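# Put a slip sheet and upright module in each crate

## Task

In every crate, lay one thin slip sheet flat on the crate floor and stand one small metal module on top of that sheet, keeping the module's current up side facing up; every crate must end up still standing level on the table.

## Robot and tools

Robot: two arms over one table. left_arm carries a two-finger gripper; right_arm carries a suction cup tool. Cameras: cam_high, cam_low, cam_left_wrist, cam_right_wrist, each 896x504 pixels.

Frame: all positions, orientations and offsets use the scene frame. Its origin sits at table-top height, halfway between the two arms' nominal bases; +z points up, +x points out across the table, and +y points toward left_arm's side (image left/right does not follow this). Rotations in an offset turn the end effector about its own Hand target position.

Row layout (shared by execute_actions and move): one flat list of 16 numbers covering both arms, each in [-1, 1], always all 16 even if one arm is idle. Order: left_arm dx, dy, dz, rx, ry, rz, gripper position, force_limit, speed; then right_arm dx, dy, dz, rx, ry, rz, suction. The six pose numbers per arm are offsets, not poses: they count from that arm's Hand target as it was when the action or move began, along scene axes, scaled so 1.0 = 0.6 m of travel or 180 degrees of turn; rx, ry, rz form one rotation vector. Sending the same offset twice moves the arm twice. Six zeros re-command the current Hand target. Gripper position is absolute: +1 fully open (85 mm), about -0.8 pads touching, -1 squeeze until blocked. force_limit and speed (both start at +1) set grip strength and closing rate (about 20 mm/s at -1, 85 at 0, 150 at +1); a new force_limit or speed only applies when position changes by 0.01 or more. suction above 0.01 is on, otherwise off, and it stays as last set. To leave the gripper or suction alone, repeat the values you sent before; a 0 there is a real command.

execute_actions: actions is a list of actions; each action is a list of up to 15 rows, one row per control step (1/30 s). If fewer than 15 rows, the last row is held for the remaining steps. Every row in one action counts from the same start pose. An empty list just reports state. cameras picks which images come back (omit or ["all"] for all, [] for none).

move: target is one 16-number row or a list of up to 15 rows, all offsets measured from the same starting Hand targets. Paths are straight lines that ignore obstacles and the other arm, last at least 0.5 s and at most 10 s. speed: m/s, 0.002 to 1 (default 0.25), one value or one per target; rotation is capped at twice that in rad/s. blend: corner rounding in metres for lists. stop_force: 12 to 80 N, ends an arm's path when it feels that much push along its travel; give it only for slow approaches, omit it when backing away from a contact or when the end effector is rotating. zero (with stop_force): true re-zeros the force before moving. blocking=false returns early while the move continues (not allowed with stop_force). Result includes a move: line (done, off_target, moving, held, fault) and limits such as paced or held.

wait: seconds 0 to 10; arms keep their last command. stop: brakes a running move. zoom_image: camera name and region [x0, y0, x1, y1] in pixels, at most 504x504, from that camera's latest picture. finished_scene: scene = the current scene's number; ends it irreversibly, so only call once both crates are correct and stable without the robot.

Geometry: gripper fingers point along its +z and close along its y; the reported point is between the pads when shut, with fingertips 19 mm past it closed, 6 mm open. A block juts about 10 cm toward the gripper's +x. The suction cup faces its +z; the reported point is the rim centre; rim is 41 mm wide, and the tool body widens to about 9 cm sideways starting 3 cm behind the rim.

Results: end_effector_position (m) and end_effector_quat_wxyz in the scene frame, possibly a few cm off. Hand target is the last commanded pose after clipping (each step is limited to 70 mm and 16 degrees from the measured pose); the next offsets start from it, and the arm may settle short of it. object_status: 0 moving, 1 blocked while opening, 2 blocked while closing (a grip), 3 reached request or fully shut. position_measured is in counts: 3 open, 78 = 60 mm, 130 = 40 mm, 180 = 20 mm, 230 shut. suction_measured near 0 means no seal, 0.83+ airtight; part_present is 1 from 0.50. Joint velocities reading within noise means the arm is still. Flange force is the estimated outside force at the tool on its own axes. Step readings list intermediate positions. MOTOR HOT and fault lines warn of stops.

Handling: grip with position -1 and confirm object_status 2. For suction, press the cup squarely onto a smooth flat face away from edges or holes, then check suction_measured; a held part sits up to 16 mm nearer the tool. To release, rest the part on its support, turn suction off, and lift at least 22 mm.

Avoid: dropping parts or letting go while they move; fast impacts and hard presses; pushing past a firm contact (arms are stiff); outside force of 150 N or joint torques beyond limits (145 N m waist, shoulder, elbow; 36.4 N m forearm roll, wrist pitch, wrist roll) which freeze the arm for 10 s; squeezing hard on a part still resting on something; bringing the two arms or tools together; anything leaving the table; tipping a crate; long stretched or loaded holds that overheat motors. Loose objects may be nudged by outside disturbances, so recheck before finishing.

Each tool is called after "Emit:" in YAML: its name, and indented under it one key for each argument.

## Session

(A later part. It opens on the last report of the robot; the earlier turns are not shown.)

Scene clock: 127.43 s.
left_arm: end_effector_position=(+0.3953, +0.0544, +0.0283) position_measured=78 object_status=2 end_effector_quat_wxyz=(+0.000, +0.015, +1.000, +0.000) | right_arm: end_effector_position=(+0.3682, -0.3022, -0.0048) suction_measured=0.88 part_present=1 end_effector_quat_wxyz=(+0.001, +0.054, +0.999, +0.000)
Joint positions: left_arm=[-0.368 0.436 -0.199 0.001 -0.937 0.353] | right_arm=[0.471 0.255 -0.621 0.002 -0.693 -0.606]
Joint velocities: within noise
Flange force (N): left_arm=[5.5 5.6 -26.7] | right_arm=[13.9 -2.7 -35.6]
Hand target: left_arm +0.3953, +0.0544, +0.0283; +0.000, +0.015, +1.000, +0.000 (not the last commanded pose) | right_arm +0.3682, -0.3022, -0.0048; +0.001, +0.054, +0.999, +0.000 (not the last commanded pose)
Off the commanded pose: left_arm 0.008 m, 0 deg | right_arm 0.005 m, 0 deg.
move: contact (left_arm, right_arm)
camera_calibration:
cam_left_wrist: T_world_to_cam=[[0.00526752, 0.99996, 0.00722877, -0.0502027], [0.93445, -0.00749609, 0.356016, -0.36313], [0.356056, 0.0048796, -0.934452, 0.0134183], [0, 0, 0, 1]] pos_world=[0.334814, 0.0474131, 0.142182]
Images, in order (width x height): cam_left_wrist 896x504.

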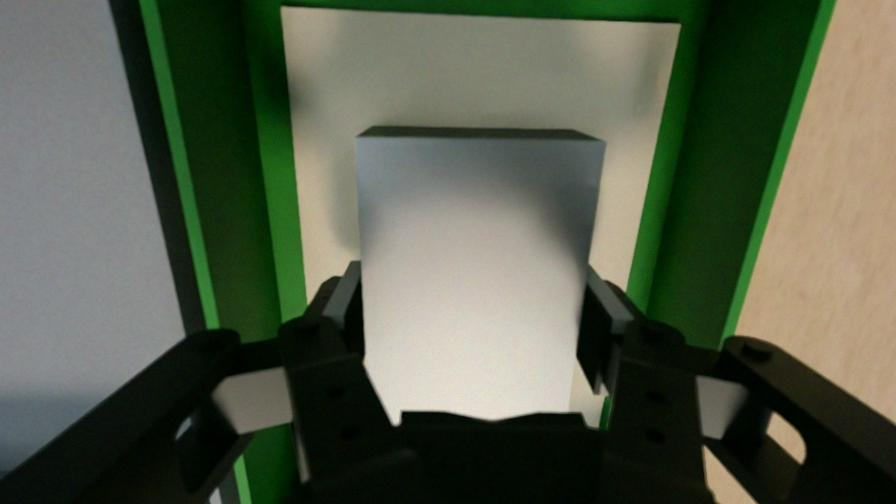

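Emit:
move:
  target:
    - [0, 0, 0.0013, 0, 0, 0, 0.75, -0.6, -0.5, 0, 0, 0.04, 0, 0, 0, 1]
    - [0, 0, 0.17, 0, 0, 0, 0.75, -0.6, -0.5, 0, 0, 0.2247, 0, 0, 0, 1]
    - [-0.0443, 0.6055, 0.15, 0, 0, 0.0428, 0.75, -0.6, -0.5, -0.0032, 0.3663, 0.2247, 0, 0, 0.0256, 1]
    - [-0.0443, 0.6055, 0.1195, 0, 0, 0.0428, 1, -0.6, -0.5, -0.0032, 0.3663, 0.108, 0, 0, 0.0256, 1]
  speed: [0.04, 0.15, 0.3, 0.12]
  blend: [0, 0.02, 0.02, 0]

Emit:
zoom_image:
  camera: "cam_low"
  region: [460, 225, 610, 320]

Emit:
zoom_image:
  camera: "cam_high"
  region: [345, 290, 445, 360]

Scene clock: 141.20 s.
left_arm: end_effector_position=(+0.3688, +0.4177, +0.1000) position_measured=3 object_status=0 end_effector_quat_wxyz=(+0.000, -0.052, +0.999, +0.000) | right_arm: end_effector_position=(+0.3663, -0.0824, +0.0600) suction_measured=0.88 part_present=1 end_effector_quat_wxyz=(+0.001, +0.014, +1.000, +0.000)
Joint positions: left_arm=[0.458 0.046 -0.494 0 -1.032 -0.338] | right_arm=[0.874 0.311 -0.337 0.002 -0.922 -0.928]
Joint velocities: within noise
Flange force (N): left_arm=[2.8 -1.1 2.1] | right_arm=[0.7 -0.5 6.5]
Hand target: left_arm +0.3688, +0.4177, +0.1000; +0.000, -0.052, +0.999, +0.000 | right_arm +0.3663, -0.0824, +0.0600; +0.001, +0.014, +1.000, +0.000
Off the commanded pose: left_arm 0.000 m, 0 deg | right_arm 0.000 m, 0 deg.
move: done
camera_calibration:
cam_left_wrist: T_world_to_cam=[[-0.128819, 0.991641, 0.00725992, -0.36086], [0.927002, 0.117816, 0.356071, -0.410711], [0.352239, 0.0525988, -0.934431, 0.0695825], [0, 0, 0, 1]] pos_world=[0.309735, 0.402572, 0.213882]
cam_right_wrist: T_world_to_cam=[[0.0204017, -0.999491, 0.024535, -0.0891326], [-0.897734, -0.00751214, 0.440474, 0.332404], [-0.440066, -0.0310123, -0.89743, 0.280707], [0, 0, 0, 1]] pos_world=[0.423758, -0.0778848, 0.107686]

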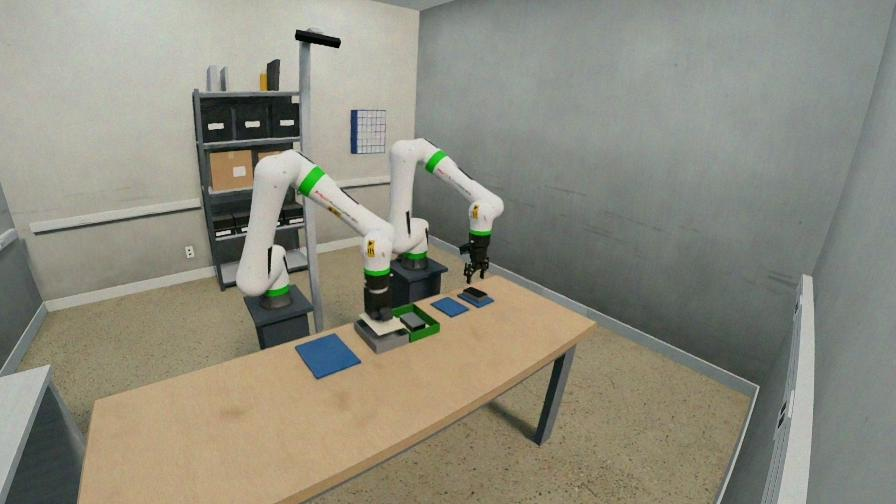

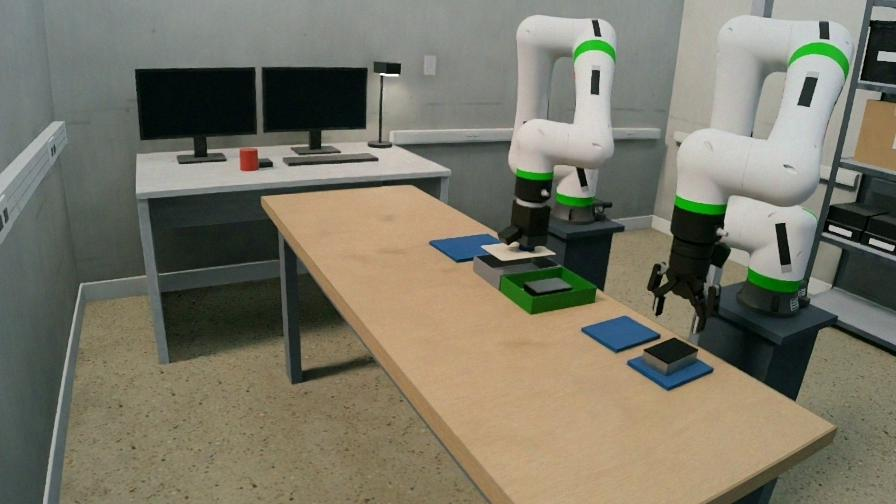

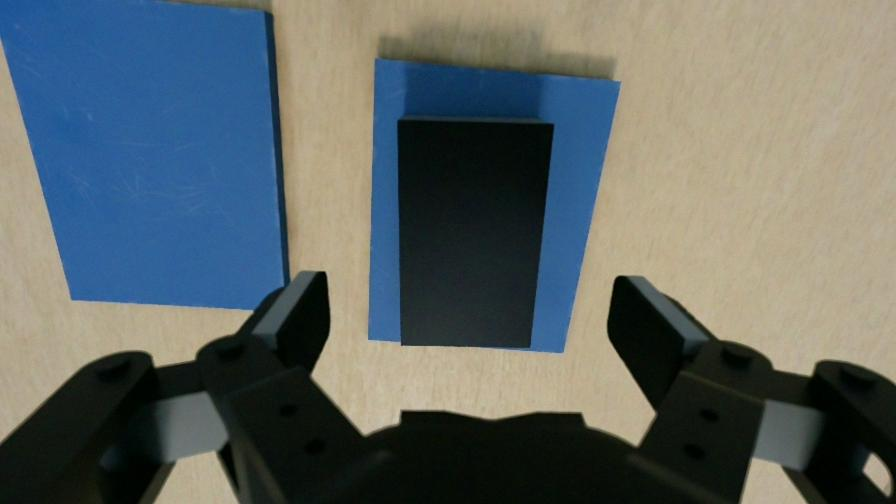

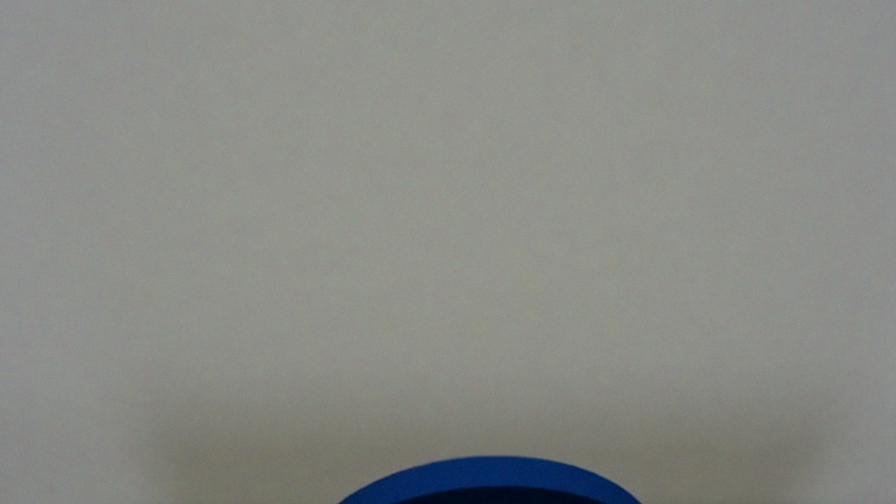

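Scaled by 3.360 from the camera's 896x504 image, which has a finer 1280x720 frame.

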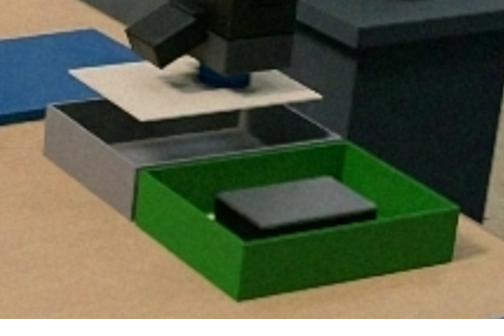

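Scaled by 5.040 from the camera's 896x504 image, which has a finer 1280x720 frame.

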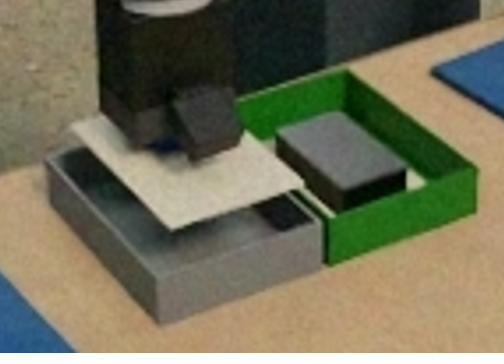

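Emit:
zoom_image:
  camera: "cam_low"
  region: [465, 230, 575, 300]

Emit:
zoom_image:
  camera: "cam_high"
  region: [348, 300, 418, 358]

Scaled by 4.582 from the camera's 896x504 image, which has a finer 1280x720 frame.

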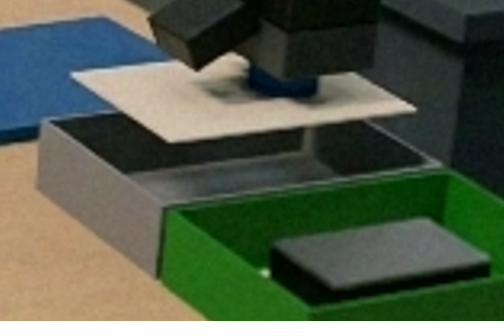

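Scaled by 7.200 from the camera's 896x504 image, which has a finer 1280x720 frame.

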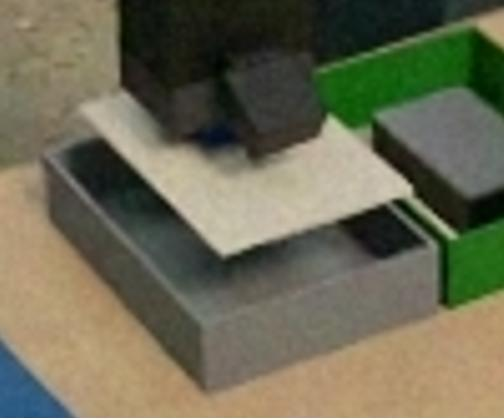

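Emit:
move:
  target: [0.0018, 0.0025, -0.1117, 0, 0, 0, 1, -0.6, -0.5, -0.0042, -0.0022, -0.04, 0, 0, 0, 1]
  speed: 0.12
  cameras: ["cam_low", "cam_high"]

Emit:
move:
  target: [0, 0, 0, 0, 0, 0, -1, -0.6, -1, 0, 0, -0.11, 0, 0, 0, 1]
  speed: 0.022
  stop_force: 12
  cameras: ["cam_left_wrist", "cam_low"]

Emit:
zoom_image:
  camera: "cam_low"
  region: [465, 230, 615, 315]

Scene clock: 155.40 s.
left_arm: end_effector_position=(+0.3698, +0.4193, +0.0330) position_measured=3 object_status=3 end_effector_quat_wxyz=(+0.000, -0.052, +0.999, +0.000) | right_arm: end_effector_position=(+0.3638, -0.0838, +0.0360) suction_measured=0.88 part_present=1 end_effector_quat_wxyz=(+0.001, +0.014, +1.000, +0.000)
Joint positions: left_arm=[0.46 0.161 -0.558 0 -0.853 -0.34] | right_arm=[0.877 0.344 -0.363 0.002 -0.864 -0.931]
Joint velocities: within noise
Flange force (N): left_arm=[2.8 -1.2 1.8] | right_arm=[1.6 -1.0 6.4]
Hand target: left_arm +0.3698, +0.4192, +0.0330; +0.000, -0.052, +0.999, +0.000 | right_arm +0.3638, -0.0838, +0.0360; +0.001, +0.014, +1.000, +0.000
Off the commanded pose: left_arm 0.000 m, 0 deg | right_arm 0.000 m, 0 deg.
move: done
Images, in order (width x height): cam_high 896x504, cam_low 896x504.

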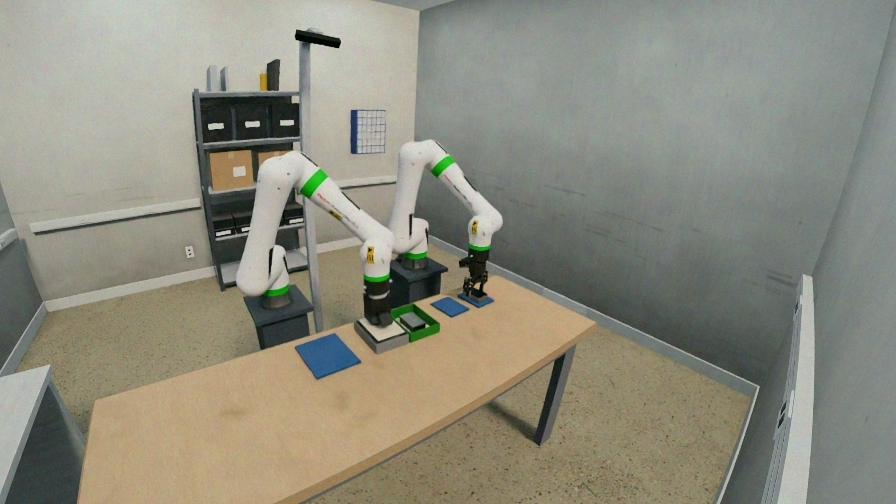

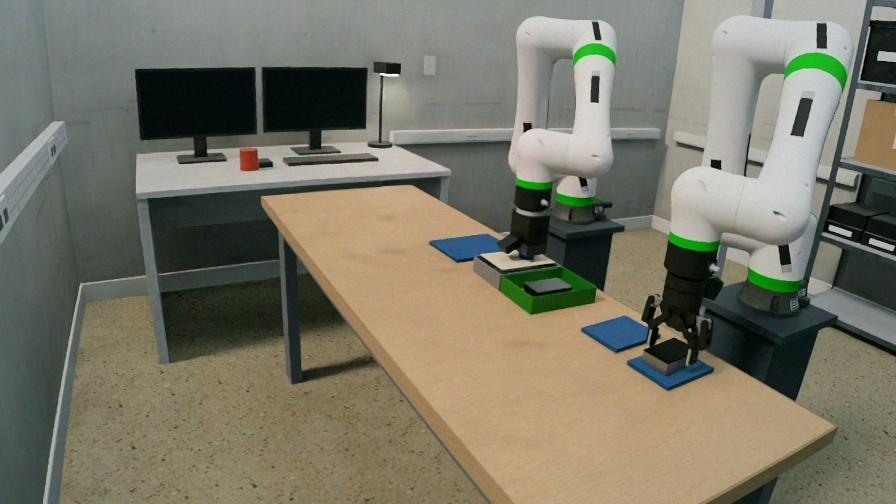

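Scene clock: 158.13 s.
left_arm: end_effector_position=(+0.3698, +0.4192, +0.0330) position_measured=78 object_status=2 end_effector_quat_wxyz=(+0.000, -0.052, +0.999, +0.000) | right_arm: end_effector_position=(+0.3639, -0.0837, -0.0114) suction_measured=0.88 part_present=1 end_effector_quat_wxyz=(+0.001, +0.014, +1.000, +0.000)
Joint positions: left_arm=[0.46 0.161 -0.558 0.001 -0.853 -0.34] | right_arm=[0.877 0.429 -0.387 0.002 -0.753 -0.931]
Joint velocities: within noise
Flange force (N): left_arm=[12.5 1.9 -22.7] | right_arm=[6.6 -3.6 -30.2]
Hand target: left_arm +0.3698, +0.4192, +0.0330; +0.000, -0.052, +0.999, +0.000 | right_arm +0.3639, -0.0837, -0.0114; +0.001, +0.014, +1.000, +0.000 (not the last commanded pose)
Off the commanded pose: left_arm 0.000 m, 0 deg | right_arm 0.019 m, 0 deg.
move: contact (right_arm)
camera_calibration:
cam_left_wrist: T_world_to_cam=[[-0.128819, 0.991641, 0.00725992, -0.361719], [0.927002, 0.117816, 0.356071, -0.388015], [0.352239, 0.0525988, -0.934431, 0.00641578], [0, 0, 0, 1]] pos_world=[0.310835, 0.404072, 0.146782]
Images, in order (width x height): cam_low 896x504, cam_left_wrist 896x504.

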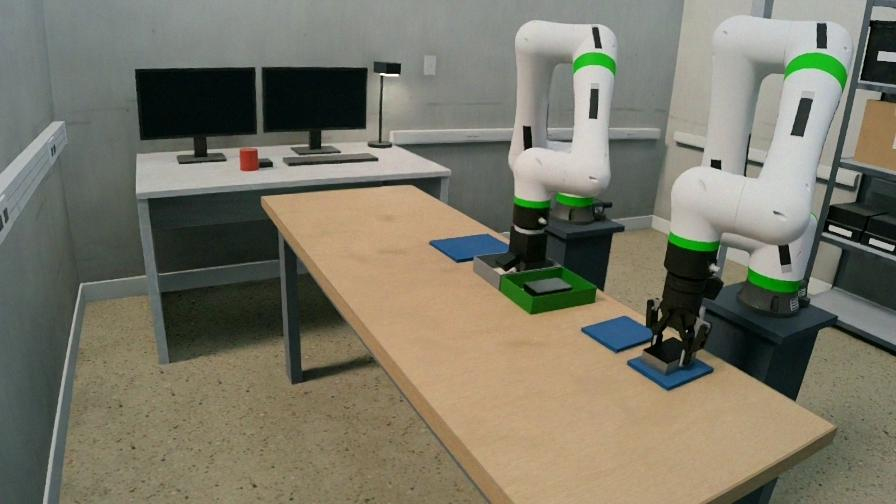

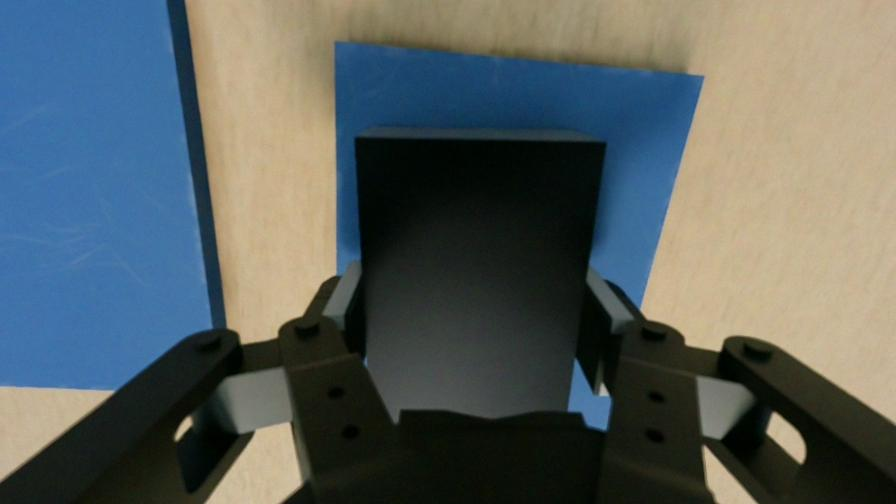

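Scaled by 3.360 from the camera's 896x504 image, which has a finer 1280x720 frame.

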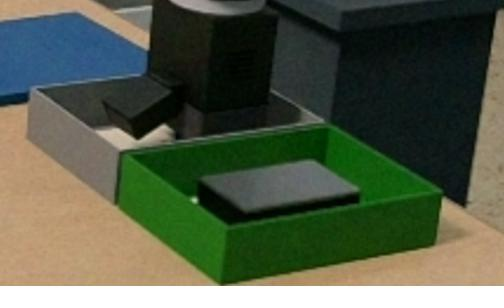

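Emit:
execute_actions:
  actions:
    - [[0,0,0.012,0,0,0,-1,-0.6,-1,0,0,0.005,0,0,0,0]]
  cameras: []

Emit:
move:
  target:
    - [0, 0, 0.05, 0, 0, 0, -1, -0.6, -1, 0, 0, 0.0833, 0, 0, 0, 0]
    - [0, 0, 0.1747, 0, 0, 0, -1, -0.6, -1, 0, 0, 0.25, 0, 0, 0, 0]
    - [0.0337, -0.8453, 0.1747, 0, 0, -0.04, -1, -0.6, -1, -0.1065, -0.61, 0.347, 0, 0, 0, 0]
  speed: [0.08, 0.2, 0.3]
  blend: [0.01, 0.02, 0]
  cameras: ["cam_low", "cam_left_wrist", "cam_high"]

Emit:
zoom_image:
  camera: "cam_high"
  region: [345, 290, 445, 360]

Scene clock: 166.50 s.
left_arm: end_effector_position=(+0.3698, +0.4192, +0.0402) position_measured=78 object_status=2 end_effector_quat_wxyz=(+0.000, -0.052, +0.999, +0.000) | right_arm: end_effector_position=(+0.3639, -0.0837, -0.0084) suction_measured=0.00 part_present=0 end_effector_quat_wxyz=(+0.001, +0.014, +1.000, +0.000)
Joint positions: left_arm=[0.46 0.147 -0.552 0.001 -0.872 -0.34] | right_arm=[0.877 0.424 -0.386 0.002 -0.76 -0.931]
Joint velocities: within noise
Flange force (N): left_arm=[2.7 -1.2 3.5] | right_arm=[3.0 -2.3 -6.2]
Hand target: left_arm +0.3698, +0.4192, +0.0402; +0.000, -0.052, +0.999, +0.000 | right_arm +0.3639, -0.0837, -0.0084; +0.001, +0.014, +1.000, +0.000
Off the commanded pose: left_arm 0.000 m, 0 deg | right_arm 0.000 m, 0 deg.
Step readings (end_effector_position of left_arm | right_arm):
0: (+0.3698, +0.4192, +0.0330) | (+0.3639, -0.0837, -0.0114)
1: (+0.3698, +0.4192, +0.0331) | (+0.3638, -0.0837, -0.0113)
2: (+0.3695, +0.4191, +0.0349) | (+0.3637, -0.0839, -0.0103)
4: (+0.3699, +0.4193, +0.0399) | (+0.3637, -0.0839, -0.0087)
8: (+0.3698, +0.4192, +0.0401) | (+0.3638, -0.0837, -0.0085)
15: (+0.3698, +0.4192, +0.0402) | (+0.3639, -0.0837, -0.0084)
No camera images: "cameras" was empty.

Scene clock: 169.77 s.
left_arm: end_effector_position=(+0.3901, -0.0879, +0.1450) position_measured=78 object_status=2 end_effector_quat_wxyz=(+0.000, +0.011, +1.000, +0.000) | right_arm: end_effector_position=(+0.3000, -0.4497, +0.1998) suction_measured=0.00 part_present=0 end_effector_quat_wxyz=(+0.001, +0.014, +1.000, +0.000)
Joint positions: left_arm=[-0.594 0.512 0.22 0.001 -1.279 0.588] | right_arm=[0.127 -0.248 -0.546 0 -1.27 -0.18]
Joint velocities: within noise
Flange force (N): left_arm=[3.5 1.9 3.7] | right_arm=[1.2 0.4 7.1]
Hand target: left_arm +0.3901, -0.0880, +0.1450; +0.000, +0.011, +1.000, +0.000 | right_arm +0.3000, -0.4497, +0.1998; +0.001, +0.014, +1.000, +0.000
Off the commanded pose: left_arm 0.000 m, 0 deg | right_arm 0.000 m, 0 deg.
move: done
camera_calibration:
cam_left_wrist: T_world_to_cam=[[-0.0035351, 0.999967, 0.00725352, 0.0948543], [0.93447, 0.000720924, 0.35604, -0.40012], [0.356023, 0.00803683, -0.934443, 0.125327], [0, 0, 0, 1]] pos_world=[0.329616, -0.09557, 0.258882]
Images, in order (width x height): cam_high 896x504, cam_low 896x504, cam_left_wrist 896x504.

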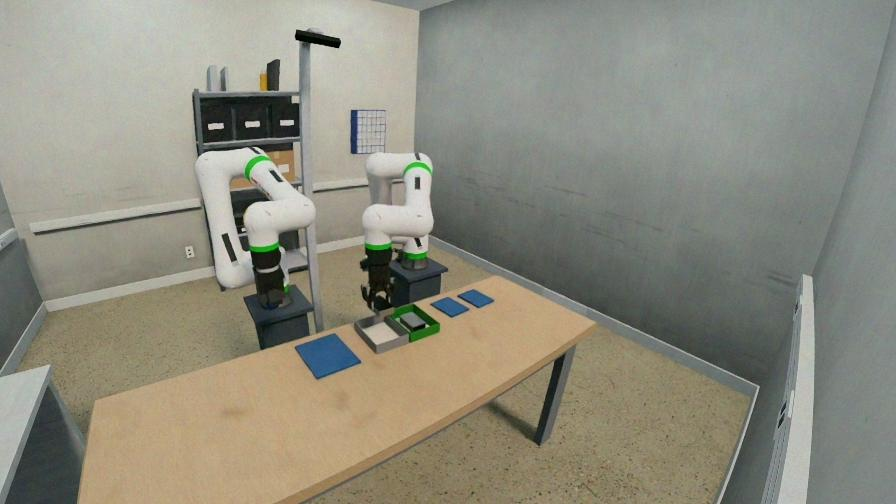

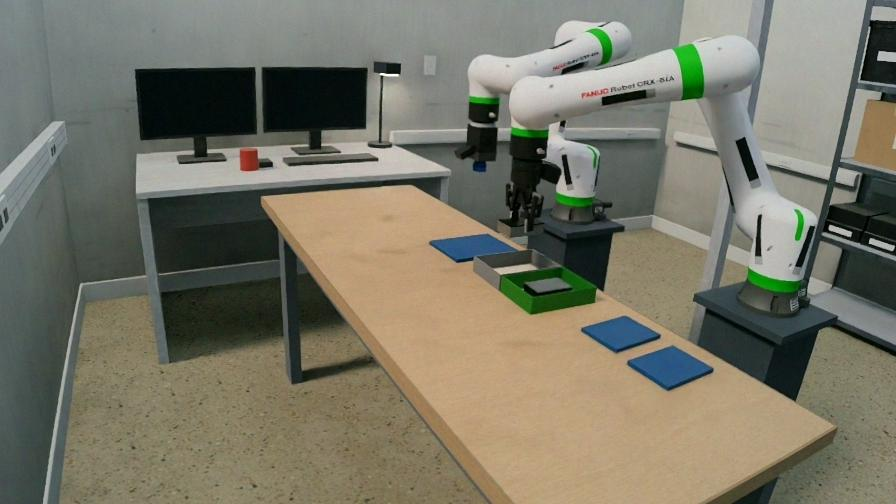

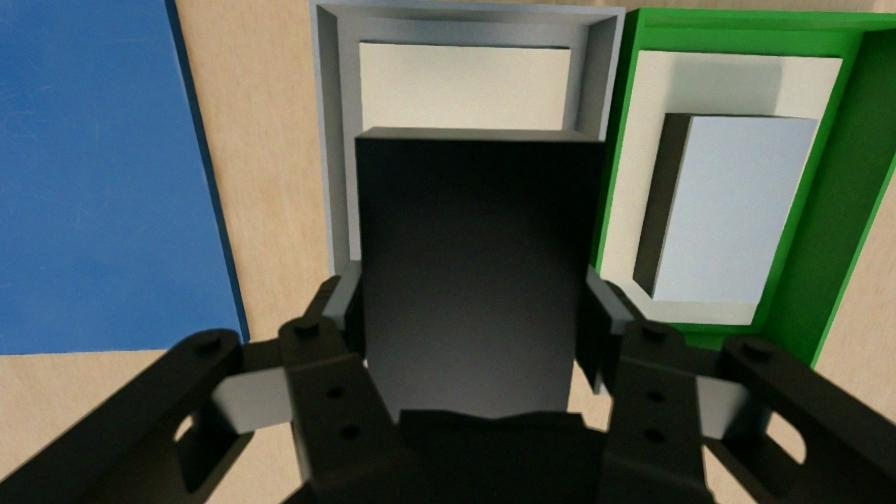

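Scaled by 5.040 from the camera's 896x504 image, which has a finer 1280x720 frame.

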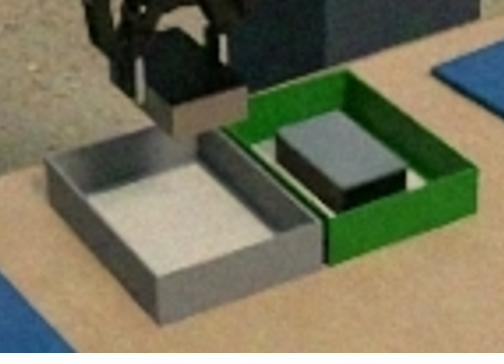

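Emit:
move:
  target: [0, 0, -0.16, 0, 0, 0, -1, -0.6, -1, 0.0, 0.0, 0, 0, 0, 0, 0]
  speed: 0.15
  cameras: []

Emit:
move:
  target: [0, 0, -0.05, 0, 0, 0, -1, -0.6, -1, 0.0, 0.0, 0, 0, 0, 0, 0]
  speed: 0.015
  stop_force: 12
  cameras: ["cam_left_wrist"]

Emit:
move:
  target:
    - [0, 0, 0.0013, 0, 0, 0, 0.75, -0.6, -0.5, 0, 0, 0, 0, 0, 0, 0]
    - [0, 0, 0.19, 0, 0, 0, 0.75, -0.6, -0.5, 0, 0, 0, 0, 0, 0, 0]
  speed: [0.04, 0.12]

Emit:
zoom_image:
  camera: "cam_low"
  region: [455, 230, 605, 320]

Emit:
zoom_image:
  camera: "cam_high"
  region: [340, 295, 455, 365]

Scene clock: 176.27 s.
left_arm: end_effector_position=(+0.3900, -0.0880, +0.0490) position_measured=78 object_status=2 end_effector_quat_wxyz=(+0.000, +0.011, +1.000, +0.000) | right_arm: end_effector_position=(+0.3000, -0.4497, +0.1998) suction_measured=0.00 part_present=0 end_effector_quat_wxyz=(+0.001, +0.014, +1.000, +0.000)
Joint positions: left_arm=[-0.594 0.602 0.117 0.001 -1.086 0.588] | right_arm=[0.127 -0.248 -0.546 0 -1.27 -0.18]
Joint velocities: within noise
Flange force (N): left_arm=[3.4 2.7 3.3] | right_arm=[0.8 0.3 6.6]
Hand target: left_arm +0.3901, -0.0880, +0.0490; +0.000, +0.011, +1.000, +0.000 | right_arm +0.3000, -0.4497, +0.1998; +0.001, +0.014, +1.000, +0.000
Off the commanded pose: left_arm 0.000 m, 0 deg | right_arm 0.000 m, 0 deg.
move: done
No camera images: "cameras" was empty.

Scene clock: 178.40 s.
left_arm: end_effector_position=(+0.3901, -0.0881, +0.0284) position_measured=78 object_status=2 end_effector_quat_wxyz=(+0.000, +0.011, +1.000, -0.001) | right_arm: end_effector_position=(+0.3000, -0.4497, +0.1998) suction_measured=0.00 part_present=0 end_effector_quat_wxyz=(+0.001, +0.014, +1.000, +0.000)
Joint positions: left_arm=[-0.594 0.627 0.102 0.002 -1.046 0.588] | right_arm=[0.127 -0.248 -0.546 0 -1.27 -0.18]
Joint velocities: within noise
Flange force (N): left_arm=[4.1 6.0 -26.5] | right_arm=[1.7 0.0 5.8]
Hand target: left_arm +0.3901, -0.0881, +0.0284; +0.000, +0.011, +1.000, -0.001 (not the last commanded pose) | right_arm +0.3000, -0.4497, +0.1998; +0.001, +0.014, +1.000, +0.000
Off the commanded pose: left_arm 0.009 m, 0 deg | right_arm 0.000 m, 0 deg.
move: contact (left_arm)
camera_calibration:
cam_left_wrist: T_world_to_cam=[[-0.00361408, 0.99997, 0.00690143, 0.0958775], [0.934424, 0.00091909, 0.356162, -0.358647], [0.356144, 0.00773606, -0.934399, 0.0161686], [0, 0, 0, 1]] pos_world=[0.329716, -0.09567, 0.142182]
Images, in order (width x height): cam_left_wrist 896x504.

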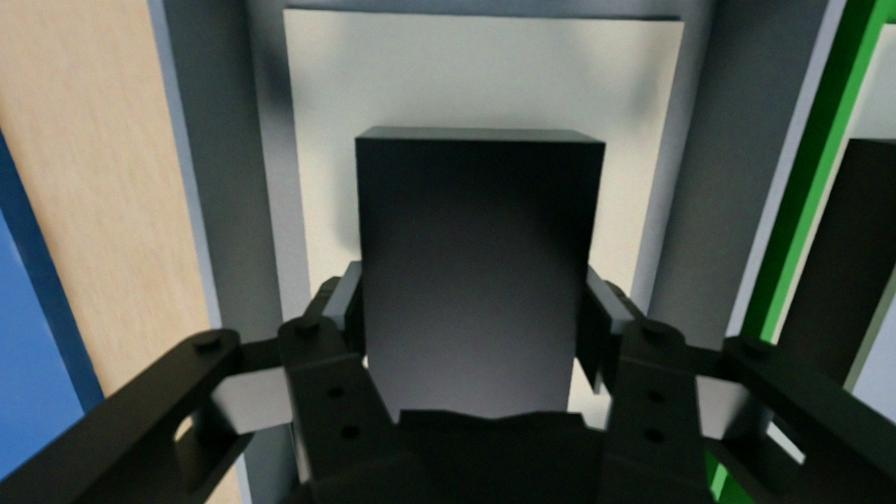

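Scene clock: 180.37 s.
left_arm: end_effector_position=(+0.3901, -0.0881, +0.1424) position_measured=35 object_status=3 end_effector_quat_wxyz=(+0.000, +0.011, +1.000, -0.001) | right_arm: end_effector_position=(+0.3000, -0.4497, +0.1998) suction_measured=0.00 part_present=0 end_effector_quat_wxyz=(+0.001, +0.014, +1.000, +0.000)
Joint positions: left_arm=[-0.594 0.514 0.216 0.001 -1.273 0.588] | right_arm=[0.127 -0.248 -0.546 0 -1.27 -0.18]
Joint velocities: within noise
Flange force (N): left_arm=[3.9 3.2 2.5] | right_arm=[2.7 0.8 6.1]
Hand target: left_arm +0.3901, -0.0881, +0.1424; +0.000, +0.011, +1.000, -0.001 | right_arm +0.3000, -0.4497, +0.1998; +0.001, +0.014, +1.000, +0.000
Off the commanded pose: left_arm 0.000 m, 0 deg | right_arm 0.000 m, 0 deg.
move: done
camera_calibration:
cam_left_wrist: T_world_to_cam=[[-0.00361482, 0.99997, 0.00690089, 0.0950904], [0.934391, 0.000919251, 0.356249, -0.399296], [0.356232, 0.0077359, -0.934366, 0.122746], [0, 0, 0, 1]] pos_world=[0.329716, -0.09567, 0.256283]
cam_right_wrist: T_world_to_cam=[[0.0205756, -0.999489, 0.0244513, -0.458364], [-0.897828, -0.00771197, 0.440278, 0.20854], [-0.439865, -0.0310121, -0.897528, 0.365553], [0, 0, 0, 1]] pos_world=[0.357458, -0.445185, 0.247486]

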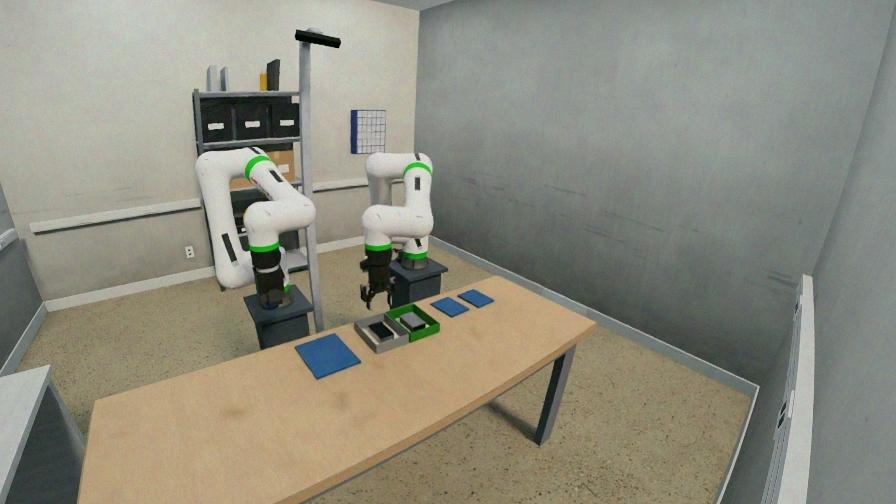

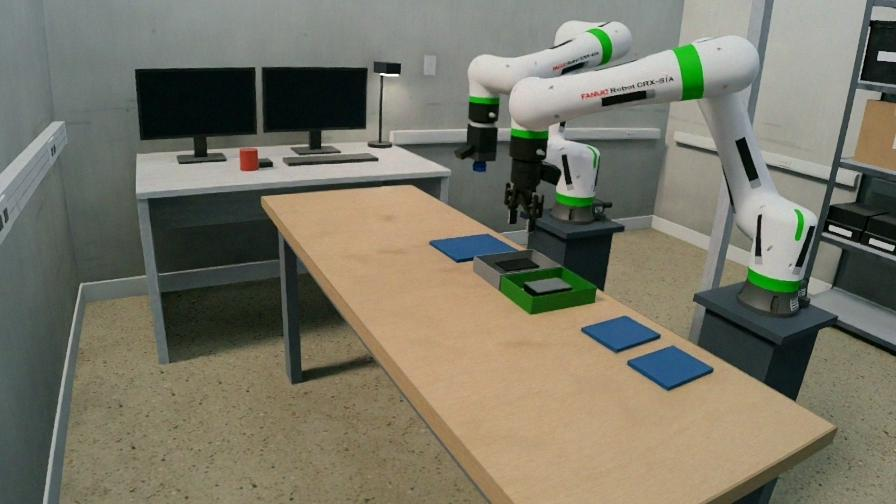

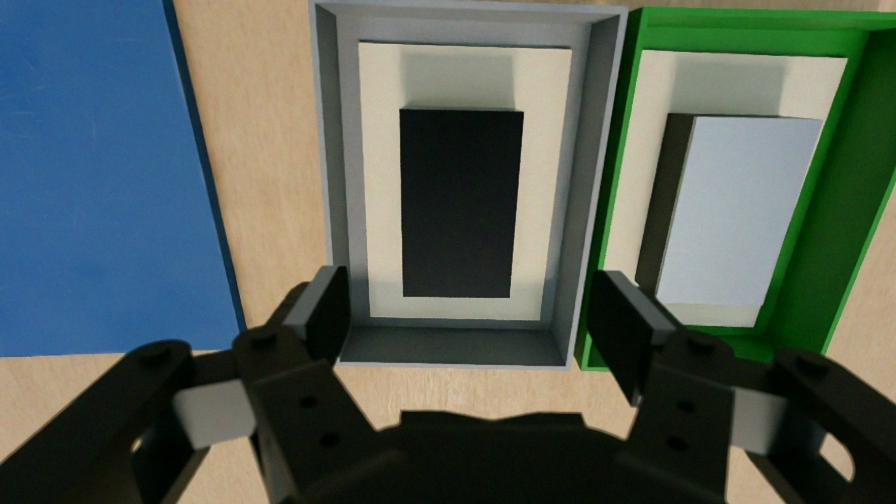

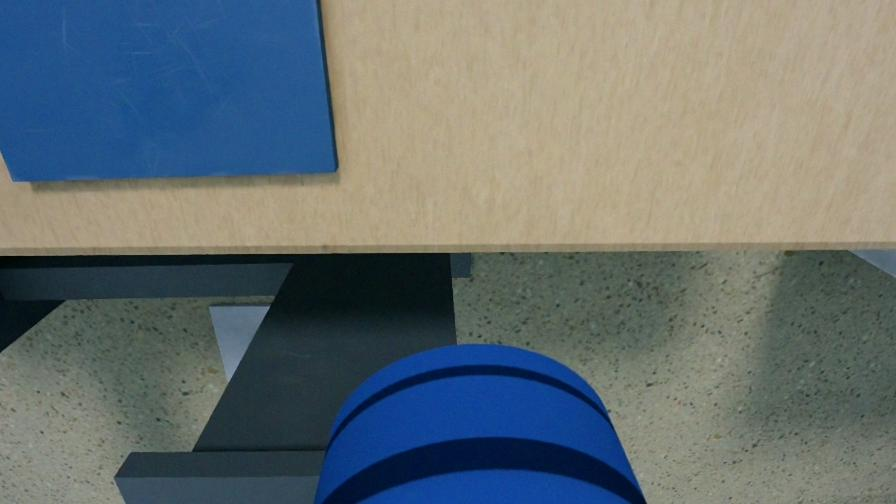

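Scaled by 3.360 from the camera's 896x504 image, which has a finer 1280x720 frame.

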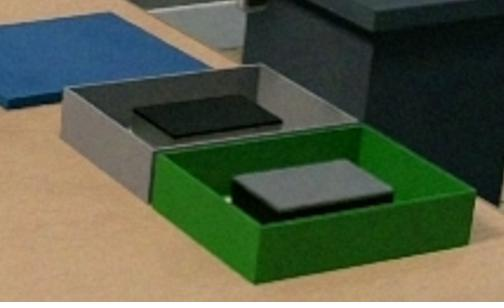

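Scaled by 4.383 from the camera's 896x504 image, which has a finer 1280x720 frame.

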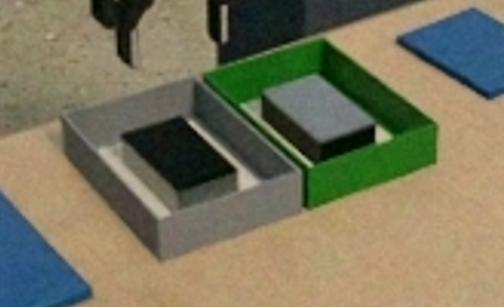

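Emit:
finished_scene:
  scene: 2

The scene is finished: the task was done.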